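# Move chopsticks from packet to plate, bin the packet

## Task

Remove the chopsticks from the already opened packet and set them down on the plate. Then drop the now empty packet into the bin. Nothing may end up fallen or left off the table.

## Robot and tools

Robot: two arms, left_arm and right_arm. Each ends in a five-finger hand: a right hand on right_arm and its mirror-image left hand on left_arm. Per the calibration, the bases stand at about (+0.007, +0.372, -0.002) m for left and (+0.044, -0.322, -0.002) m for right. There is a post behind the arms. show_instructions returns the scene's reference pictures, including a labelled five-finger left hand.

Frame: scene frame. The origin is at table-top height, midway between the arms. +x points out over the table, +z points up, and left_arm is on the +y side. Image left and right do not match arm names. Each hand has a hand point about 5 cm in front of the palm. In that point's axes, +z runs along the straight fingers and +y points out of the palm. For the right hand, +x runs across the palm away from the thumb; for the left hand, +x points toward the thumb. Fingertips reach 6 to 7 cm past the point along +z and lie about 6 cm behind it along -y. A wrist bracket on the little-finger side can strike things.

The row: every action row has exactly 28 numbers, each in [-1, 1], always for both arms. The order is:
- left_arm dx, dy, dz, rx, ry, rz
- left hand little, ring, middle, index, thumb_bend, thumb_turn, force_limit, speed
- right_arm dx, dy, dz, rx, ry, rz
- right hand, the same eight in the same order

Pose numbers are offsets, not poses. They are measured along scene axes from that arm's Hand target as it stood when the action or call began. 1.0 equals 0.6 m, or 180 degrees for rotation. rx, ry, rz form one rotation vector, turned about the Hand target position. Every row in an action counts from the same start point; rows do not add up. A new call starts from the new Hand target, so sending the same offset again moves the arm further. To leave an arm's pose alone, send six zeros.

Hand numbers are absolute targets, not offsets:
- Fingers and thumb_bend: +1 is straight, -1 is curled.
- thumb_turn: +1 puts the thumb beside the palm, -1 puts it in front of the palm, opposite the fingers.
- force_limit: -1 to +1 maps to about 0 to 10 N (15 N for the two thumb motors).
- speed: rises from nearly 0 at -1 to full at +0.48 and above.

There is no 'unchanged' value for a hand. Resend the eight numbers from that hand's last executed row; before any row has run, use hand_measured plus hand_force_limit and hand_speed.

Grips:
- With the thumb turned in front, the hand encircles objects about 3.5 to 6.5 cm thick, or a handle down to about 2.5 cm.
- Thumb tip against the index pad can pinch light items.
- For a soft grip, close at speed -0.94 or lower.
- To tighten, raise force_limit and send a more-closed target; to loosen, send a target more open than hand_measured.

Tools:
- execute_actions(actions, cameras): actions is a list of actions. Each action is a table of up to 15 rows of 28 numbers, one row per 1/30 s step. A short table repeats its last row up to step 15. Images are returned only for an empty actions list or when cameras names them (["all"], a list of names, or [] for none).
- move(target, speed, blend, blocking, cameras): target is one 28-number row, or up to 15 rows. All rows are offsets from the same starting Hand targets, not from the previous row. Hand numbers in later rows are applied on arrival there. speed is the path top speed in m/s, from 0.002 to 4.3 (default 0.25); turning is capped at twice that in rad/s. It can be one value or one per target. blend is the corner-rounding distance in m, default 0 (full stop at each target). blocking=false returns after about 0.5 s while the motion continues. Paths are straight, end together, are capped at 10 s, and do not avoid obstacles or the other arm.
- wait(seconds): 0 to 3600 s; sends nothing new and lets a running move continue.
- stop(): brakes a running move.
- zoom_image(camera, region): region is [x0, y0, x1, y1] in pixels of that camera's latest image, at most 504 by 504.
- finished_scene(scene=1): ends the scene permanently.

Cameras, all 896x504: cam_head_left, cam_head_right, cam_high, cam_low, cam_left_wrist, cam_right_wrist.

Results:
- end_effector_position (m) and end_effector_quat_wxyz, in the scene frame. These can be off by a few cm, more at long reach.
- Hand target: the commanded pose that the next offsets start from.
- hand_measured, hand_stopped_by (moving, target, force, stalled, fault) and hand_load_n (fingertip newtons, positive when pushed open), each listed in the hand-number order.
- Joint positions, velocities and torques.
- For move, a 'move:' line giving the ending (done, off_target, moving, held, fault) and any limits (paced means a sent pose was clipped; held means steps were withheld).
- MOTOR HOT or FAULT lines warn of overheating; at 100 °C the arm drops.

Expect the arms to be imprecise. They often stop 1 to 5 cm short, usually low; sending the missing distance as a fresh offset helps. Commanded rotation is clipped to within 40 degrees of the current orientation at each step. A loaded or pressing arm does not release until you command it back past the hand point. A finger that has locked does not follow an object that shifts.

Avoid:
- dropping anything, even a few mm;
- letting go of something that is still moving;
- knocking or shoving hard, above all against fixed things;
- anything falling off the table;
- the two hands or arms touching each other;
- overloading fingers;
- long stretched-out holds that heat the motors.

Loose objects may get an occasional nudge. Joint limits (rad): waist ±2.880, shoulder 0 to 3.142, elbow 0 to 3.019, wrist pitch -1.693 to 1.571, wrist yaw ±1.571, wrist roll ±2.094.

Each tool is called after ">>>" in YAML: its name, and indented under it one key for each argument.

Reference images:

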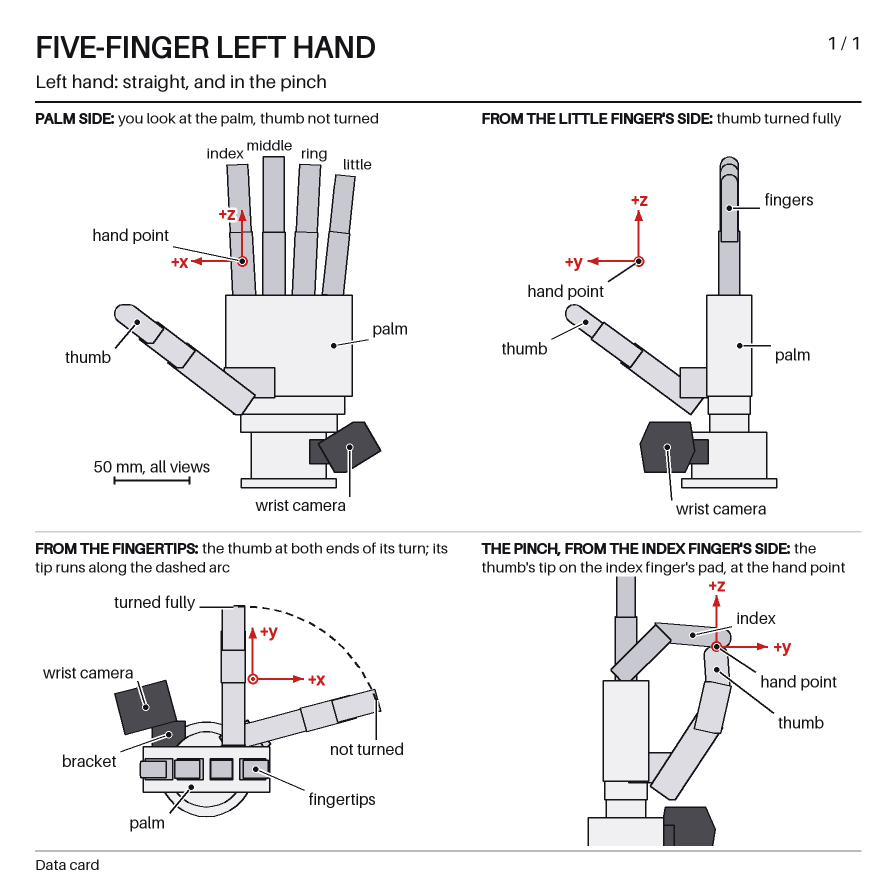

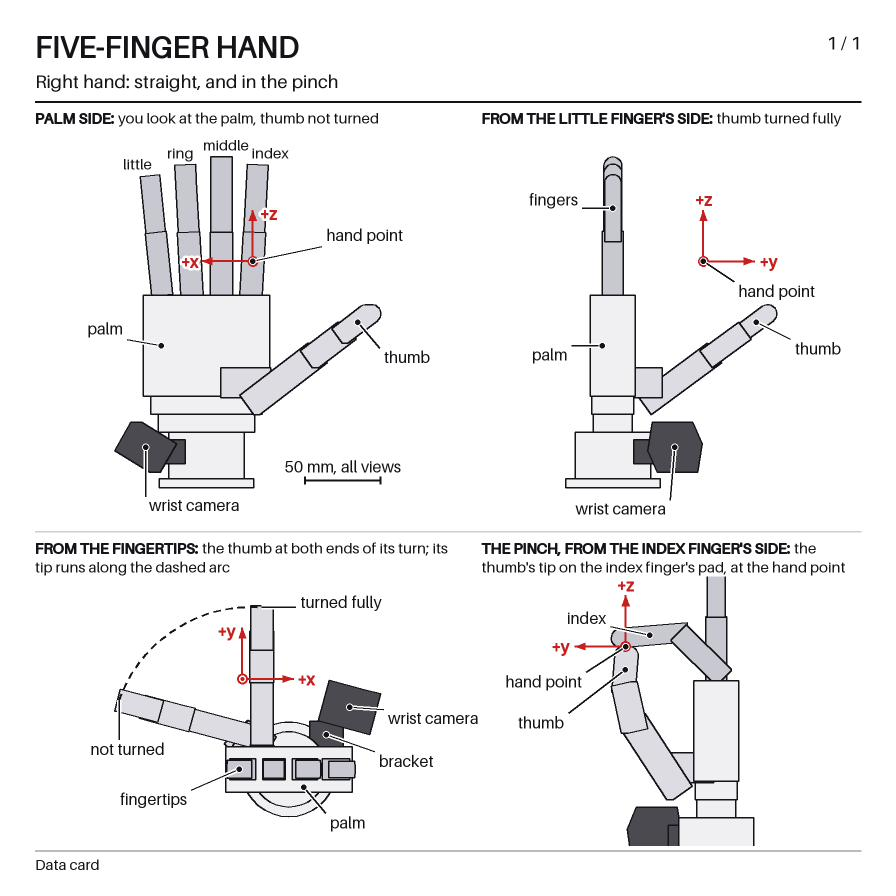

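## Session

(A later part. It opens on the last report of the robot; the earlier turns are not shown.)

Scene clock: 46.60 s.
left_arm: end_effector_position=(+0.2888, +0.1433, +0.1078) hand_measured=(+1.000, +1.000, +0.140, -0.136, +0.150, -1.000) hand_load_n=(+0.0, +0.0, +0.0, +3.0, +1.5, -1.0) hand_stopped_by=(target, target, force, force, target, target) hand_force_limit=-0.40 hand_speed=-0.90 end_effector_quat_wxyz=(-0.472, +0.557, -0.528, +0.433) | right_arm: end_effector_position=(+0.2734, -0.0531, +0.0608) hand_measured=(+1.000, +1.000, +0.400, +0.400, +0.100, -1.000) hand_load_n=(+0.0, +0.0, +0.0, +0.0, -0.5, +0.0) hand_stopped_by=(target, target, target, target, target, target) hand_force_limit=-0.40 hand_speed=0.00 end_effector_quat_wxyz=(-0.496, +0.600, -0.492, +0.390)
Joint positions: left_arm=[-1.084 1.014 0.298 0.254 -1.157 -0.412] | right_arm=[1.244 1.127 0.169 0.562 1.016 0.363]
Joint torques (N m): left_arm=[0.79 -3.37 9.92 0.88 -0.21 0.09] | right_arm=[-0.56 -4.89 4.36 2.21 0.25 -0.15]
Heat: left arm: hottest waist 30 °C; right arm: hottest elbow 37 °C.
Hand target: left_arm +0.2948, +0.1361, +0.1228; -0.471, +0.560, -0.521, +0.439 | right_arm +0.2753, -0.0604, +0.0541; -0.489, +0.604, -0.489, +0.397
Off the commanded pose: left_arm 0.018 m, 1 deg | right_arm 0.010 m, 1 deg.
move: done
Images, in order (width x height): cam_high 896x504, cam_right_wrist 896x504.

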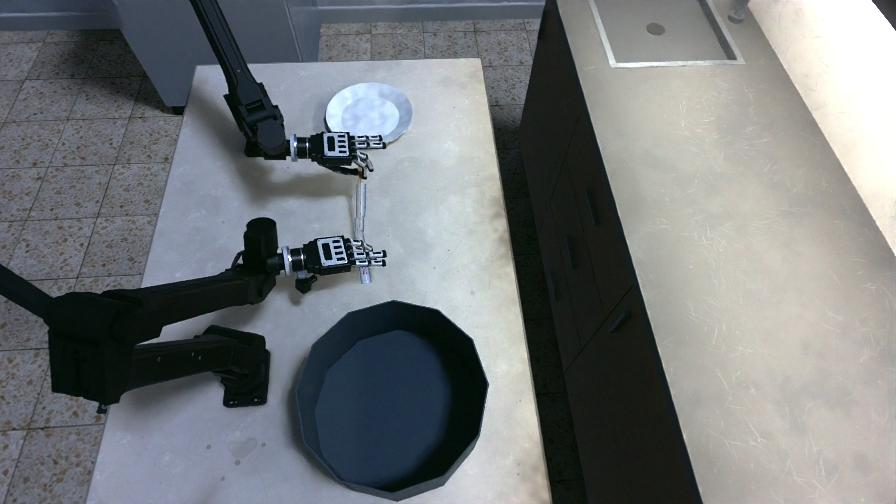

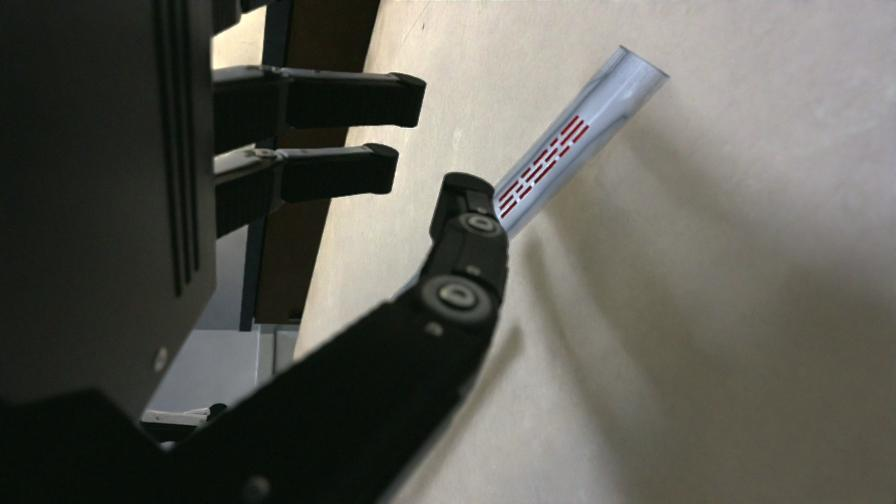

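>>> move:
  target: [0.0,0.0,0.0,0,0,0,1,1,-0.2,-0.5,0.15,-1,-0.4,-0.9,0.006,0.0,-0.018,0,0,0.0,1,1,0.4,0.4,0.1,-1,-0.4,0]
  cameras: ["cam_right_wrist","cam_high"]
  speed: 0.05

>>> zoom_image:
  camera: "cam_high"
  region: [310, 130, 430, 310]

>>> zoom_image:
  camera: "cam_right_wrist"
  region: [350, 30, 650, 330]

Scene clock: 47.90 s.
left_arm: end_effector_position=(+0.2888, +0.1433, +0.1078) hand_measured=(+1.000, +1.000, +0.140, -0.136, +0.150, -1.000) hand_load_n=(+0.0, +0.0, +0.0, +3.0, +1.5, -1.0) hand_stopped_by=(target, target, force, force, target, target) hand_force_limit=-0.40 hand_speed=-0.90 end_effector_quat_wxyz=(-0.472, +0.557, -0.528, +0.433) | right_arm: end_effector_position=(+0.2771, -0.0528, +0.0495) hand_measured=(+1.000, +1.000, +0.400, +0.400, +0.100, -1.000) hand_load_n=(-0.5, +0.0, +0.0, -0.5, +0.0, +0.0) hand_stopped_by=(target, target, target, target, target, target) hand_force_limit=-0.40 hand_speed=0.00 end_effector_quat_wxyz=(-0.496, +0.600, -0.492, +0.390)
Joint positions: left_arm=[-1.084 1.014 0.298 0.254 -1.157 -0.412] | right_arm=[1.228 1.21 0.159 0.665 1 0.35]
Joint torques (N m): left_arm=[0.79 -3.43 9.95 0.9 -0.21 0.09] | right_arm=[0.21 -5.25 3.74 2.47 0.22 -0.15]
Heat: left arm: hottest waist 30 °C; right arm: hottest elbow 37 °C.
Hand target: left_arm +0.2948, +0.1361, +0.1228; -0.471, +0.560, -0.521, +0.439 | right_arm +0.2788, -0.0603, +0.0432; -0.489, +0.604, -0.489, +0.397
Off the commanded pose: left_arm 0.018 m, 1 deg | right_arm 0.010 m, 1 deg.
move: done
Images, in order (width x height): cam_high 896x504, cam_right_wrist 896x504.

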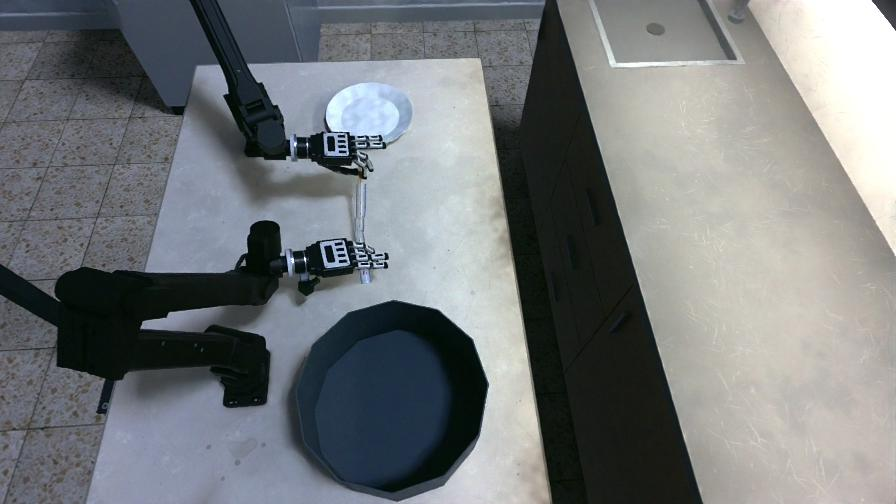

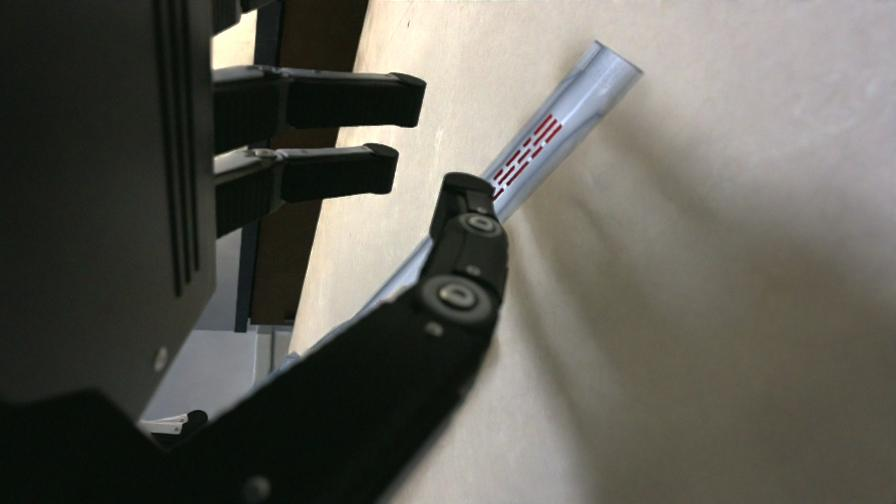

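Scaled by 2.800 from the camera's image (finer frame: 1280x720).

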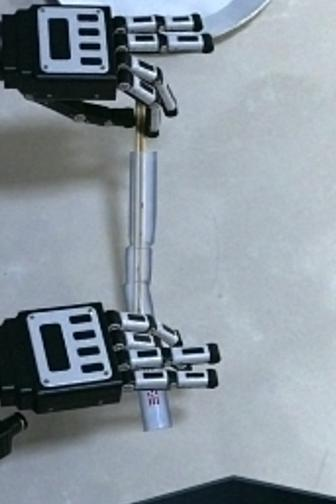

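Scaled by 1.680 from the camera's image (finer frame: 1280x720).

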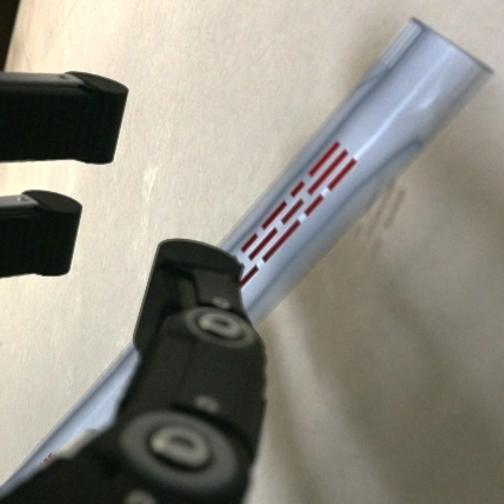

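>>> move:
  target:
    - [0.0,0.0,0.0,0,0,0,1,1,-0.2,-0.5,0.15,-1,-0.4,-0.9,0.0,0.0,-0.006,0,0,0.0,1,1,0.4,0.4,0.1,-1,-0.6,-0.8]
    - [0.0,0.0,0.0,0,0,0,1,1,-0.2,-0.5,0.15,-1,-0.4,-0.9,0.0,0.0,-0.006,0,0,0.0,1,1,0.0,-0.4,0.1,-1,-0.6,-0.8]
  cameras: ["cam_right_wrist","cam_high","cam_head_left"]
  speed: 0.05

>>> zoom_image:
  camera: "cam_high"
  region: [310, 130, 430, 310]

>>> zoom_image:
  camera: "cam_right_wrist"
  region: [350, 30, 650, 330]

Scene clock: 50.43 s.
left_arm: end_effector_position=(+0.2888, +0.1433, +0.1078) hand_measured=(+1.000, +1.000, +0.140, -0.136, +0.150, -1.000) hand_load_n=(+0.0, +0.0, +0.0, +3.0, +1.5, -1.0) hand_stopped_by=(target, target, force, force, target, target) hand_force_limit=-0.40 hand_speed=-0.90 end_effector_quat_wxyz=(-0.472, +0.557, -0.528, +0.433) | right_arm: end_effector_position=(+0.2771, -0.0530, +0.0456) hand_measured=(+1.000, +1.000, +0.000, -0.246, +0.100, -1.000) hand_load_n=(+0.0, +0.0, +0.0, +2.5, +0.5, +0.0) hand_stopped_by=(target, target, target, force, target, target) hand_force_limit=-0.60 hand_speed=-0.80 end_effector_quat_wxyz=(-0.496, +0.600, -0.491, +0.390)
Joint positions: left_arm=[-1.084 1.014 0.298 0.254 -1.157 -0.412] | right_arm=[1.228 1.236 0.155 0.696 1 0.349]
Joint torques (N m): left_arm=[0.79 -3.43 9.94 0.87 -0.21 0.09] | right_arm=[-0.85 -5.19 3.4 2.32 0.24 -0.16]
Heat: left arm: hottest waist 30 °C; right arm: hottest elbow 36 °C.
Hand target: left_arm +0.2948, +0.1361, +0.1228; -0.471, +0.560, -0.521, +0.439 | right_arm +0.2789, -0.0602, +0.0397; -0.489, +0.604, -0.489, +0.397
Off the commanded pose: left_arm 0.018 m, 1 deg | right_arm 0.010 m, 1 deg.
move: done
Images, in order (width x height): cam_head_left 896x504, cam_high 896x504, cam_right_wrist 896x504.

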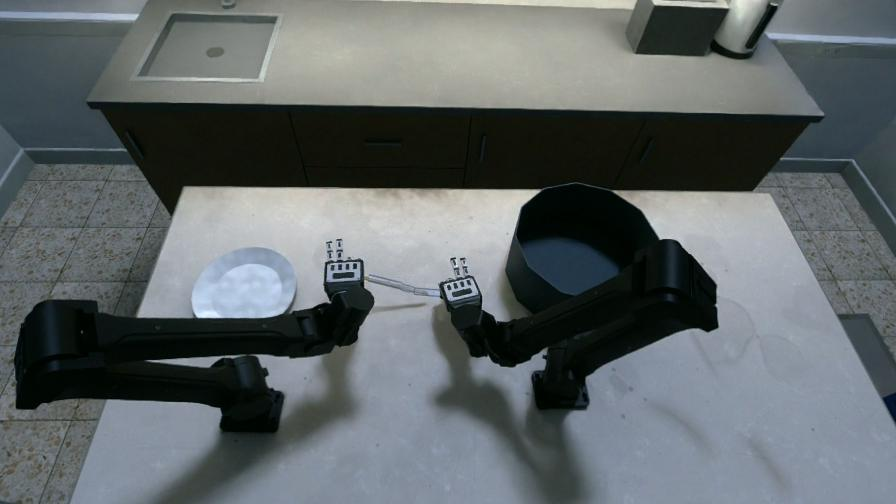

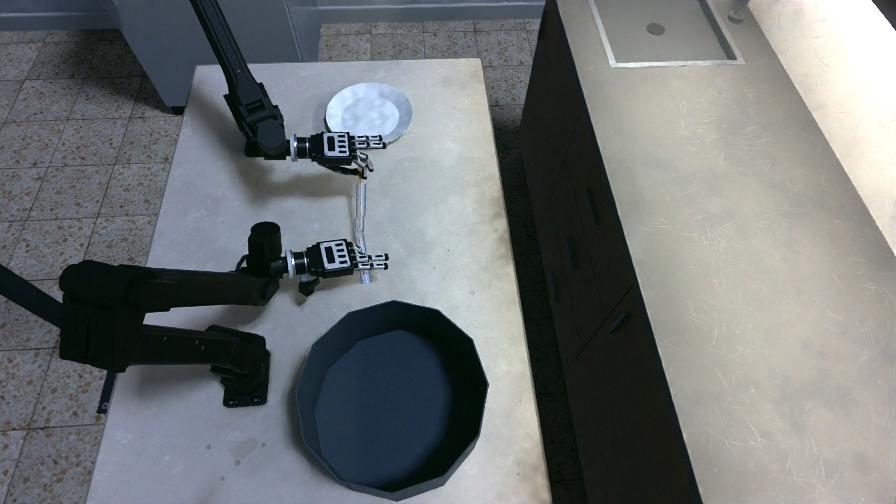

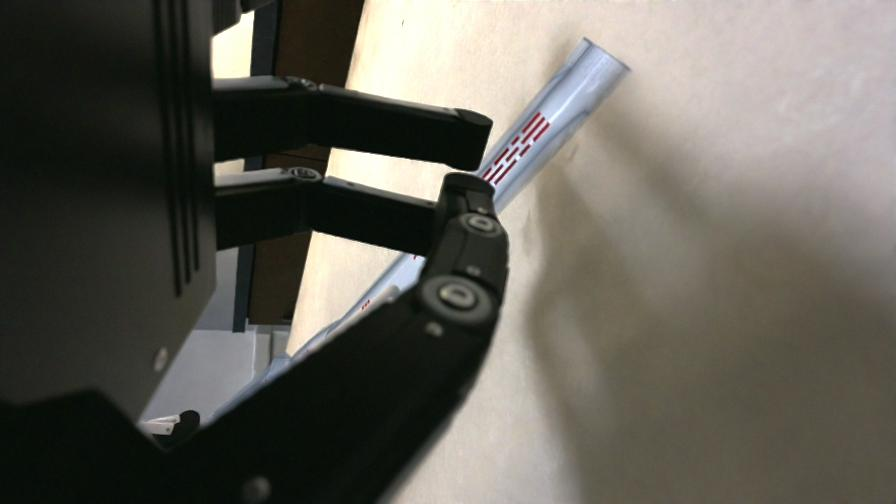

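Scaled by 2.800 from the camera's image (finer frame: 1280x720).

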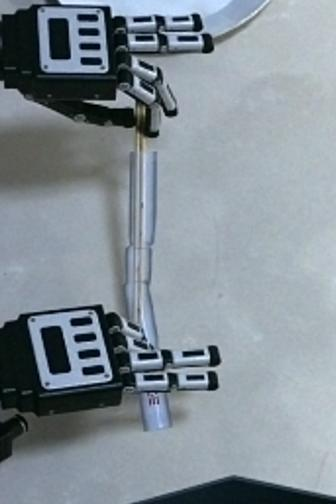

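Scaled by 1.680 from the camera's image (finer frame: 1280x720).

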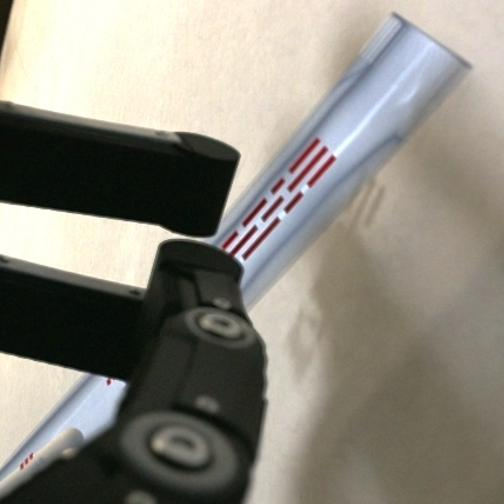

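>>> zoom_image:
  camera: "cam_high"
  region: [335, 225, 405, 295]

>>> zoom_image:
  camera: "cam_head_left"
  region: [360, 250, 500, 330]

Scaled by 7.200 from the camera's image (finer frame: 1280x720).

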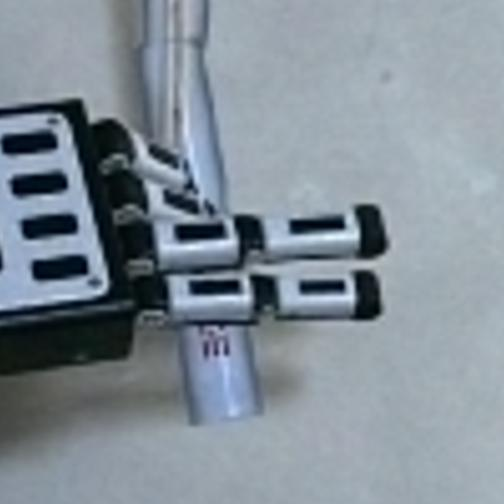

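Scaled by 3.600 from the camera's image (finer frame: 1280x720).

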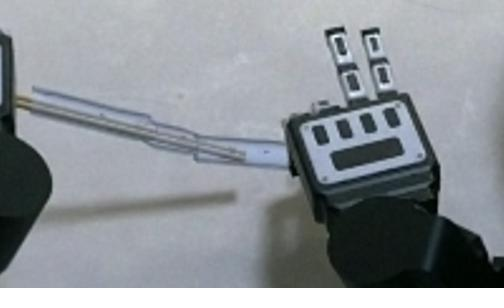

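>>> move:
  target:
    - [0,0,0,0,0,0,1,1,-0.2,-0.5,0.15,-1,-0.4,-0.9,0,0,0,0,0,0,1,1,0.55,0.55,0.1,-1,-0.6,-0.5]
    - [0,0,0,0,0,0,1,1,-0.2,-0.5,0.15,-1,-0.4,-0.9,-0.01,0,0.04,-0.021,0.098,0,1,1,0.55,0.55,0.3,-1,-0.6,-0.5]
  cameras: ["cam_right_wrist","cam_high","cam_head_left"]
  speed: 0.08

>>> zoom_image:
  camera: "cam_high"
  region: [335, 225, 405, 295]

>>> zoom_image:
  camera: "cam_head_left"
  region: [360, 250, 500, 330]

Scene clock: 56.00 s.
left_arm: end_effector_position=(+0.2888, +0.1433, +0.1078) hand_measured=(+1.000, +1.000, +0.140, -0.136, +0.150, -1.000) hand_load_n=(+0.0, +0.0, +0.0, +3.0, +1.0, -0.5) hand_stopped_by=(target, target, force, force, target, target) hand_force_limit=-0.40 hand_speed=-0.90 end_effector_quat_wxyz=(-0.472, +0.557, -0.528, +0.433) | right_arm: end_effector_position=(+0.2633, -0.0736, +0.0435) hand_measured=(+1.000, +1.000, +0.550, +0.550, +0.300, -1.000) hand_load_n=(+0.0, +0.0, +0.0, +0.0, +0.0, +0.0) hand_stopped_by=(target, target, target, target, target, target) hand_force_limit=-0.60 hand_speed=-0.50 end_effector_quat_wxyz=(-0.372, +0.688, -0.534, +0.321)
Joint positions: left_arm=[-1.084 1.014 0.298 0.254 -1.157 -0.412] | right_arm=[1.102 0.947 0.313 -0.156 0.754 0.552]
Joint torques (N m): left_arm=[0.79 -3.31 9.94 0.87 -0.21 0.09] | right_arm=[0.21 -5.6 9.4 1.11 0.34 0.16]
Heat: left arm: hottest waist 30 °C; right arm: hottest elbow 36 °C.
Hand target: left_arm +0.2948, +0.1361, +0.1228; -0.471, +0.560, -0.521, +0.439 | right_arm +0.2729, -0.0602, +0.0637; -0.388, +0.673, -0.545, +0.315
Off the commanded pose: left_arm 0.018 m, 1 deg | right_arm 0.026 m, 3 deg.
move: off_target (right_arm); target 2's new numbers were sent with right_arm's hand 0.026 m and 3 deg from that target
Images, in order (width x height): cam_head_left 896x504, cam_high 896x504, cam_right_wrist 896x504.

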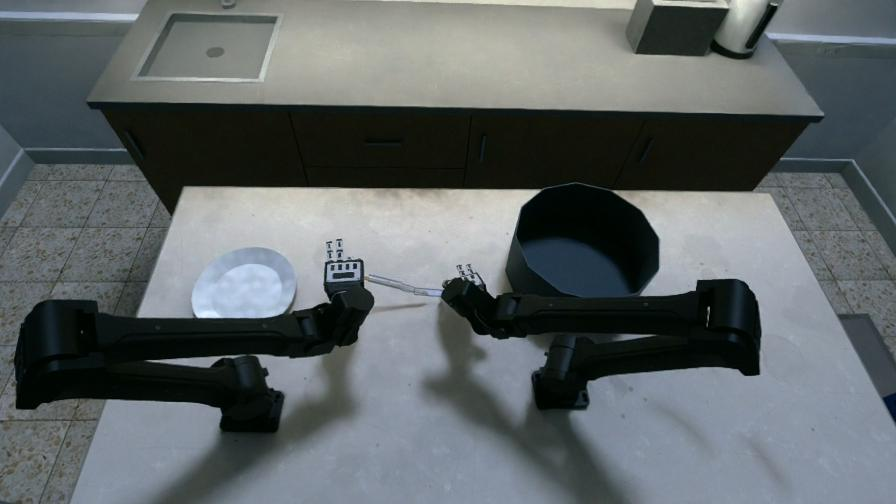

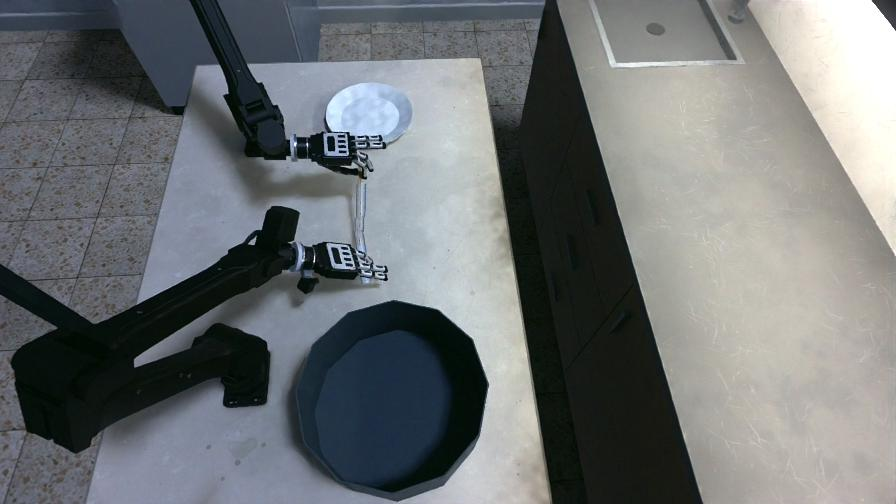

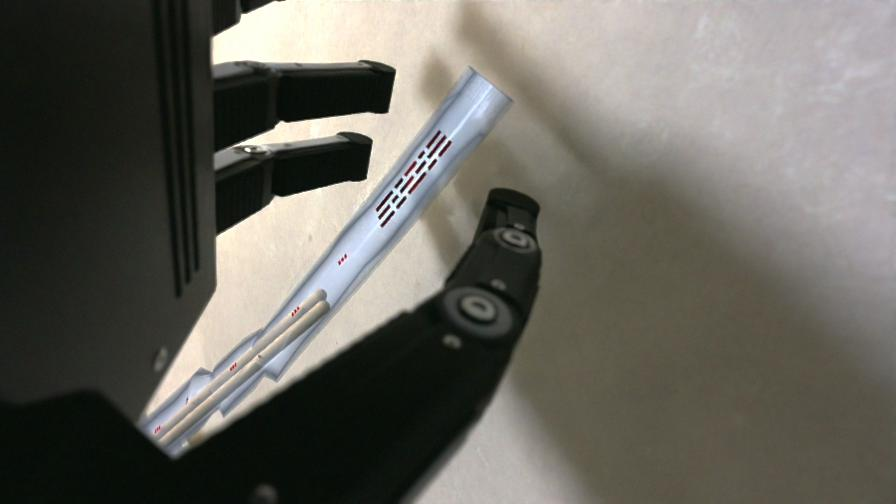

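Scaled by 7.200 from the camera's image (finer frame: 1280x720).

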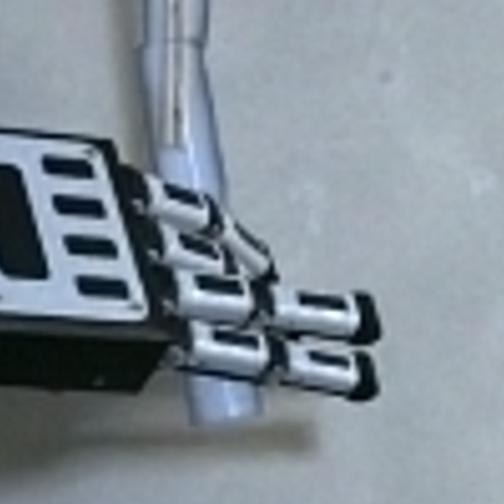

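Scaled by 3.600 from the camera's image (finer frame: 1280x720).

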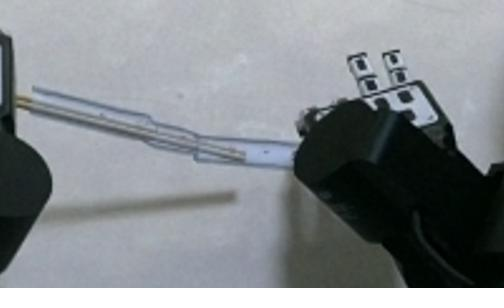

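>>> move:
  target: [0,0,0,0,0,0,1,1,-0.2,-0.5,0.15,-1,-0.4,-0.9,0,-0.013,-0.005,0,0,0,1,1,0.55,0.55,0.3,-1,-0.6,-0.5]
  cameras: ["cam_right_wrist","cam_high"]
  speed: 0.08

>>> zoom_image:
  camera: "cam_high"
  region: [335, 225, 405, 295]

Scene clock: 58.33 s.
left_arm: end_effector_position=(+0.2888, +0.1433, +0.1078) hand_measured=(+1.000, +1.000, +0.140, -0.136, +0.150, -1.000) hand_load_n=(+0.0, +0.0, +0.0, +3.0, +1.5, -1.0) hand_stopped_by=(target, target, force, force, target, target) hand_force_limit=-0.40 hand_speed=-0.90 end_effector_quat_wxyz=(-0.472, +0.557, -0.528, +0.433) | right_arm: end_effector_position=(+0.2664, -0.0741, +0.0487) hand_measured=(+1.000, +1.000, +0.550, +0.550, +0.300, -1.000) hand_load_n=(+0.0, +0.0, +0.0, +0.0, +0.0, +0.0) hand_stopped_by=(target, target, target, target, target, target) hand_force_limit=-0.60 hand_speed=-0.50 end_effector_quat_wxyz=(-0.378, +0.682, -0.539, +0.317)
Joint positions: left_arm=[-1.084 1.014 0.298 0.254 -1.157 -0.412] | right_arm=[1.087 0.927 0.313 -0.156 0.744 0.552]
Joint torques (N m): left_arm=[0.79 -3.37 9.91 0.87 -0.21 0.08] | right_arm=[-0.26 -6.24 8.06 1.29 0.37 0.03]
Heat: left arm: hottest waist 30 °C; right arm: hottest elbow 37 °C.
Hand target: left_arm +0.2948, +0.1361, +0.1228; -0.471, +0.560, -0.521, +0.439 | right_arm +0.2729, -0.0680, +0.0608; -0.388, +0.673, -0.545, +0.315
Off the commanded pose: left_arm 0.018 m, 1 deg | right_arm 0.015 m, 2 deg.
move: off_target (right_arm)
Images, in order (width x height): cam_high 896x504, cam_right_wrist 896x504.

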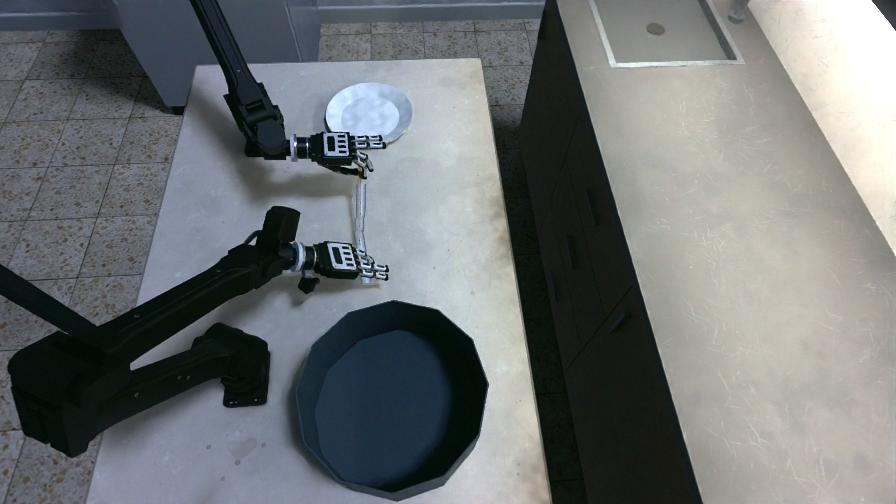

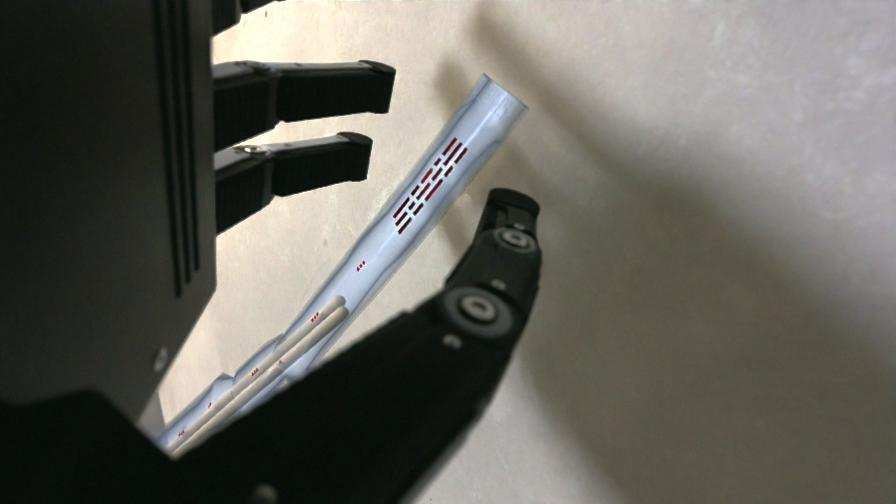

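Scaled by 7.200 from the camera's image (finer frame: 1280x720).

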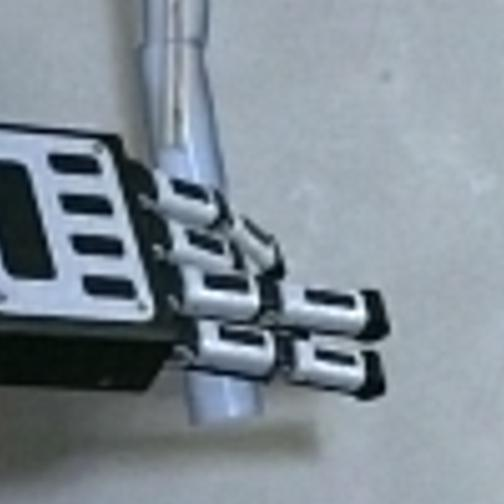

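>>> move:
  target: [0,0,0,0,0,0,1,1,-0.2,-0.5,0.15,-1,-0.4,-0.9,0.004,0.0,0.02,0,0,0,1,1,0.55,0.55,0.3,-1,-0.6,-0.5]
  cameras: ["cam_right_wrist","cam_high"]
  speed: 0.08

>>> zoom_image:
  camera: "cam_high"
  region: [335, 225, 405, 295]

Scene clock: 59.37 s.
left_arm: end_effector_position=(+0.2888, +0.1433, +0.1078) hand_measured=(+1.000, +1.000, +0.140, -0.136, +0.150, -1.000) hand_load_n=(+0.0, +0.0, +0.0, +3.0, +1.5, -1.0) hand_stopped_by=(target, target, force, force, target, target) hand_force_limit=-0.40 hand_speed=-0.90 end_effector_quat_wxyz=(-0.472, +0.557, -0.528, +0.433) | right_arm: end_effector_position=(+0.2656, -0.0798, +0.0511) hand_measured=(+1.000, +1.000, +0.550, +0.550, +0.300, -1.000) hand_load_n=(+0.0, +0.0, +0.0, +0.0, +0.0, +0.0) hand_stopped_by=(target, target, target, target, target, target) hand_force_limit=-0.60 hand_speed=-0.50 end_effector_quat_wxyz=(-0.374, +0.683, -0.542, +0.317)
Joint positions: left_arm=[-1.084 1.014 0.298 0.254 -1.157 -0.412] | right_arm=[1.077 0.899 0.313 -0.191 0.737 0.552]
Joint torques (N m): left_arm=[0.79 -3.37 9.92 0.88 -0.21 0.09] | right_arm=[-0.15 -5.54 9.8 1.29 0.4 -0.11]
Heat: left arm: hottest waist 30 °C; right arm: hottest elbow 37 °C.
Hand target: left_arm +0.2948, +0.1361, +0.1228; -0.471, +0.560, -0.521, +0.439 | right_arm +0.2753, -0.0680, +0.0727; -0.388, +0.673, -0.545, +0.315
Off the commanded pose: left_arm 0.018 m, 1 deg | right_arm 0.027 m, 2 deg.
move: off_target (right_arm)
Images, in order (width x height): cam_high 896x504, cam_right_wrist 896x504.

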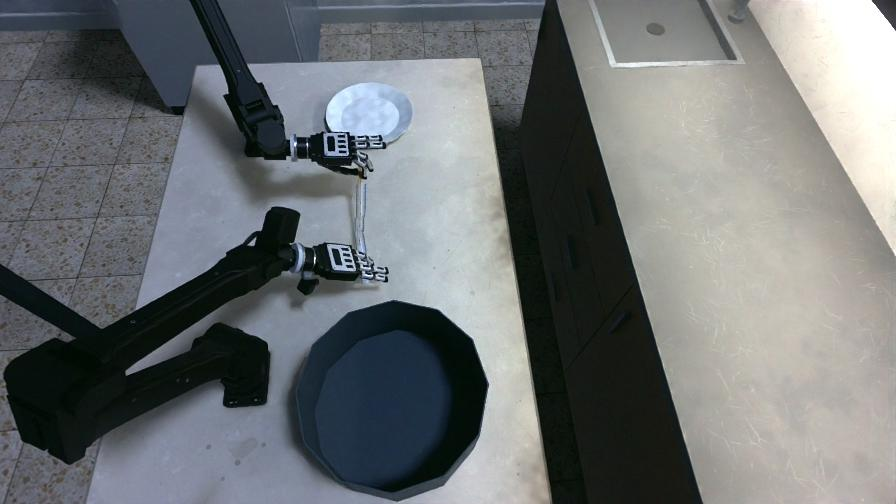

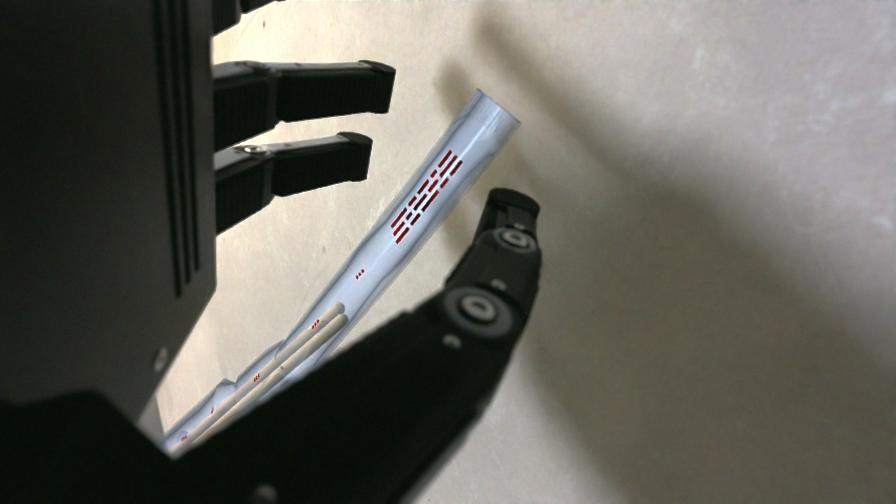

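Scaled by 7.200 from the camera's image (finer frame: 1280x720).

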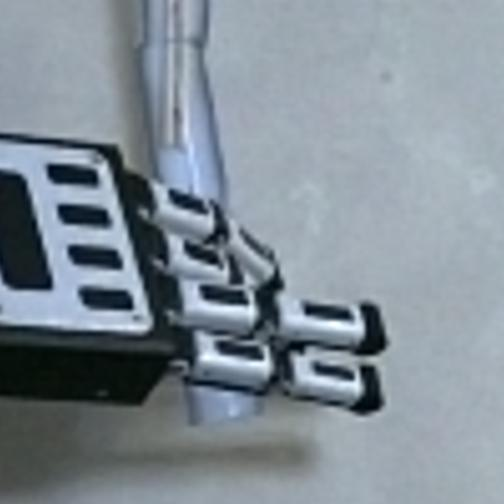

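>>> execute_actions:
  actions:
    - [[0,0,0,0,0,0,1,1,-0.2,-0.5,0.15,-1,-0.4,-0.9,0,0,-0.008,0,0,0,1,1,0.55,0.55,0.3,-1,-0.6,-0.5]]
  cameras: ["cam_right_wrist","cam_high"]

Scene clock: 60.40 s.
left_arm: end_effector_position=(+0.2888, +0.1433, +0.1078) hand_measured=(+1.000, +1.000, +0.140, -0.136, +0.150, -1.000) hand_load_n=(+0.0, +0.0, +0.0, +3.0, +1.5, -0.5) hand_stopped_by=(target, target, force, force, target, target) hand_force_limit=-0.40 hand_speed=-0.90 end_effector_quat_wxyz=(-0.472, +0.557, -0.528, +0.433) | right_arm: end_effector_position=(+0.2656, -0.0798, +0.0512) hand_measured=(+1.000, +1.000, +0.550, +0.550, +0.300, -1.000) hand_load_n=(+0.0, +0.0, +0.0, +0.0, +0.0, +0.0) hand_stopped_by=(target, target, target, target, target, target) hand_force_limit=-0.60 hand_speed=-0.50 end_effector_quat_wxyz=(-0.374, +0.683, -0.542, +0.317)
Joint positions: left_arm=[-1.084 1.014 0.298 0.254 -1.157 -0.412] | right_arm=[1.077 0.899 0.313 -0.191 0.737 0.552]
Joint torques (N m): left_arm=[0.79 -3.37 9.92 0.87 -0.2 0.09] | right_arm=[-1.03 -5.25 9.47 1.83 0.41 -0.09]
Heat: left arm: hottest waist 30 °C; right arm: hottest elbow 37 °C.
Hand target: left_arm +0.2948, +0.1361, +0.1228; -0.471, +0.560, -0.521, +0.439 | right_arm +0.2753, -0.0680, +0.0680; -0.388, +0.673, -0.545, +0.315
Off the commanded pose: left_arm 0.018 m, 1 deg | right_arm 0.023 m, 2 deg.
Images, in order (width x height): cam_high 896x504, cam_right_wrist 896x504.

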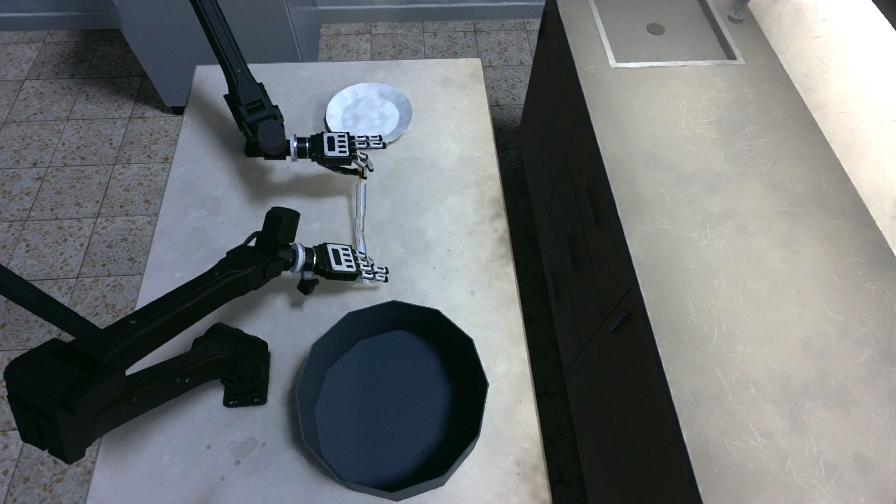

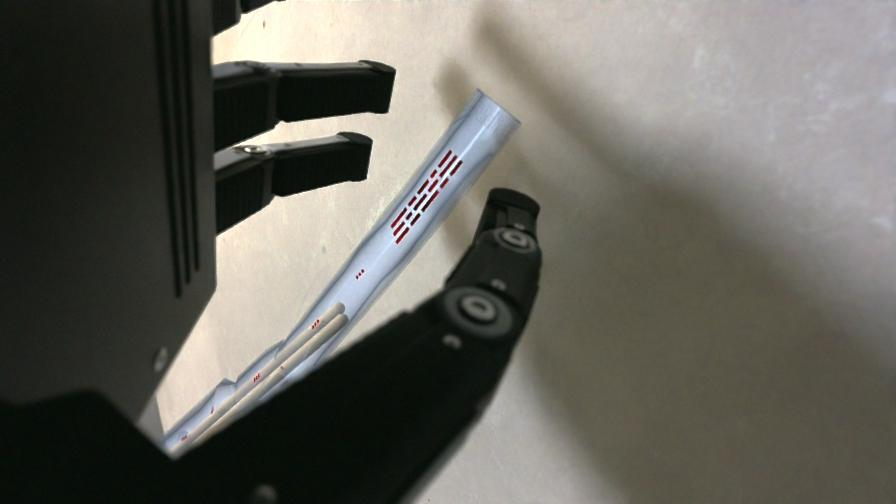

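>>> move:
  target:
    - [0,0,0,0,0,0,1,1,-0.2,-0.5,0.15,-1,-0.4,-0.9,-0.01,0.0,0.06,0,0,0,1,1,0.55,0.55,0.3,-1,-0.6,-0.5]
    - [0,0,0,0,0,0,1,1,-0.2,-0.5,0.15,-1,-0.4,-0.9,-0.005,0.0,-0.025,0,0,0,1,1,0.55,0.55,0.3,-1,-0.6,-0.5]
  cameras: ["cam_right_wrist","cam_high"]
  speed: 0.1

>>> zoom_image:
  camera: "cam_high"
  region: [335, 225, 405, 295]

Scene clock: 63.00 s.
left_arm: end_effector_position=(+0.2888, +0.1433, +0.1078) hand_measured=(+1.000, +1.000, +0.140, -0.136, +0.150, -1.000) hand_load_n=(+0.0, +0.0, +0.0, +3.0, +1.5, -1.0) hand_stopped_by=(target, target, force, force, target, target) hand_force_limit=-0.40 hand_speed=-0.90 end_effector_quat_wxyz=(-0.472, +0.557, -0.528, +0.433) | right_arm: end_effector_position=(+0.2736, -0.0658, +0.0609) hand_measured=(+1.000, +1.000, +0.550, +0.550, +0.300, -1.000) hand_load_n=(+0.0, +0.0, +0.0, +0.0, +0.0, +0.0) hand_stopped_by=(target, target, target, target, target, target) hand_force_limit=-0.60 hand_speed=-0.50 end_effector_quat_wxyz=(-0.391, +0.672, -0.544, +0.316)
Joint positions: left_arm=[-1.084 1.014 0.298 0.254 -1.157 -0.412] | right_arm=[1.079 0.928 0.335 -0.144 0.745 0.552]
Joint torques (N m): left_arm=[0.85 -3.31 9.94 0.87 -0.21 0.09] | right_arm=[0.67 -3.72 5.86 2.13 0.34 0.08]
Heat: left arm: hottest waist 30 °C; right arm: hottest elbow 37 °C.
Hand target: left_arm +0.2948, +0.1361, +0.1228; -0.471, +0.560, -0.521, +0.439 | right_arm +0.2723, -0.0680, +0.0529; -0.388, +0.673, -0.545, +0.315
Off the commanded pose: left_arm 0.018 m, 1 deg | right_arm 0.008 m, 0 deg.
move: done
Images, in order (width x height): cam_high 896x504, cam_right_wrist 896x504.

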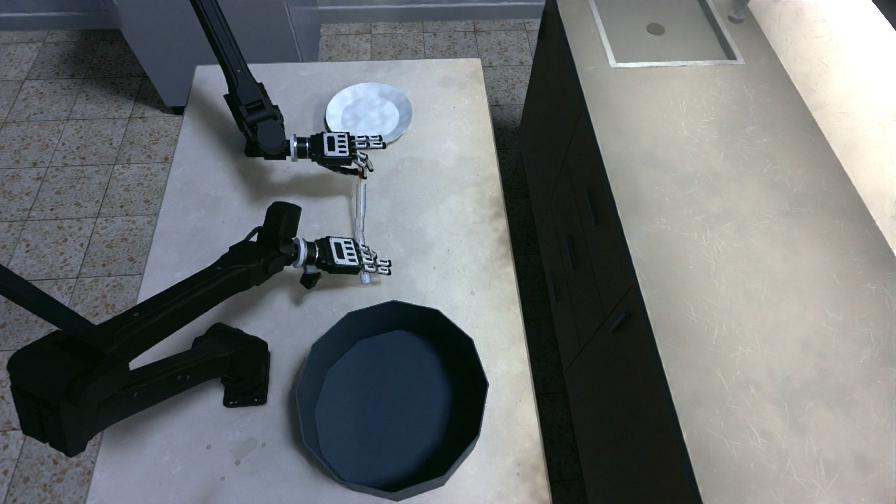

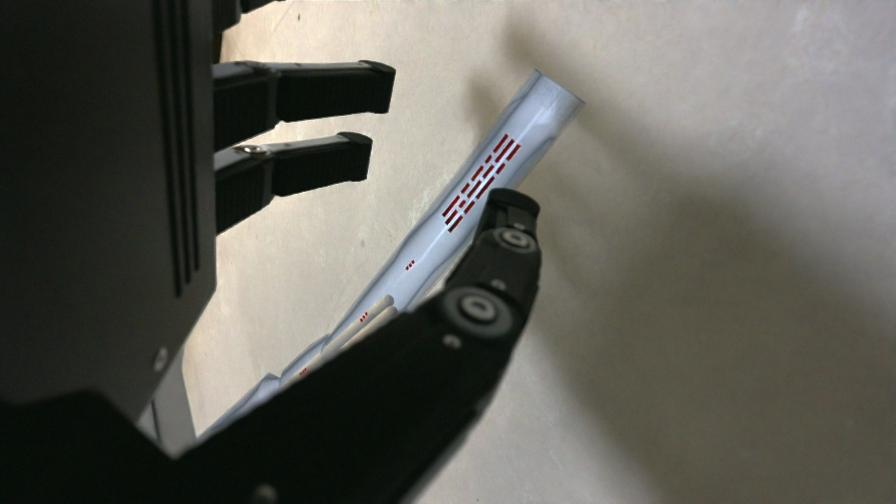

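Scaled by 7.200 from the camera's image (finer frame: 1280x720).

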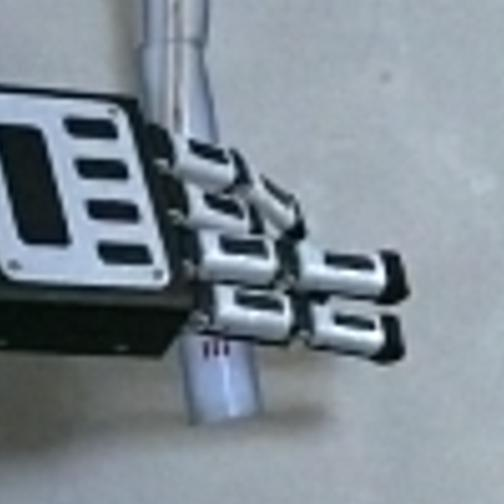

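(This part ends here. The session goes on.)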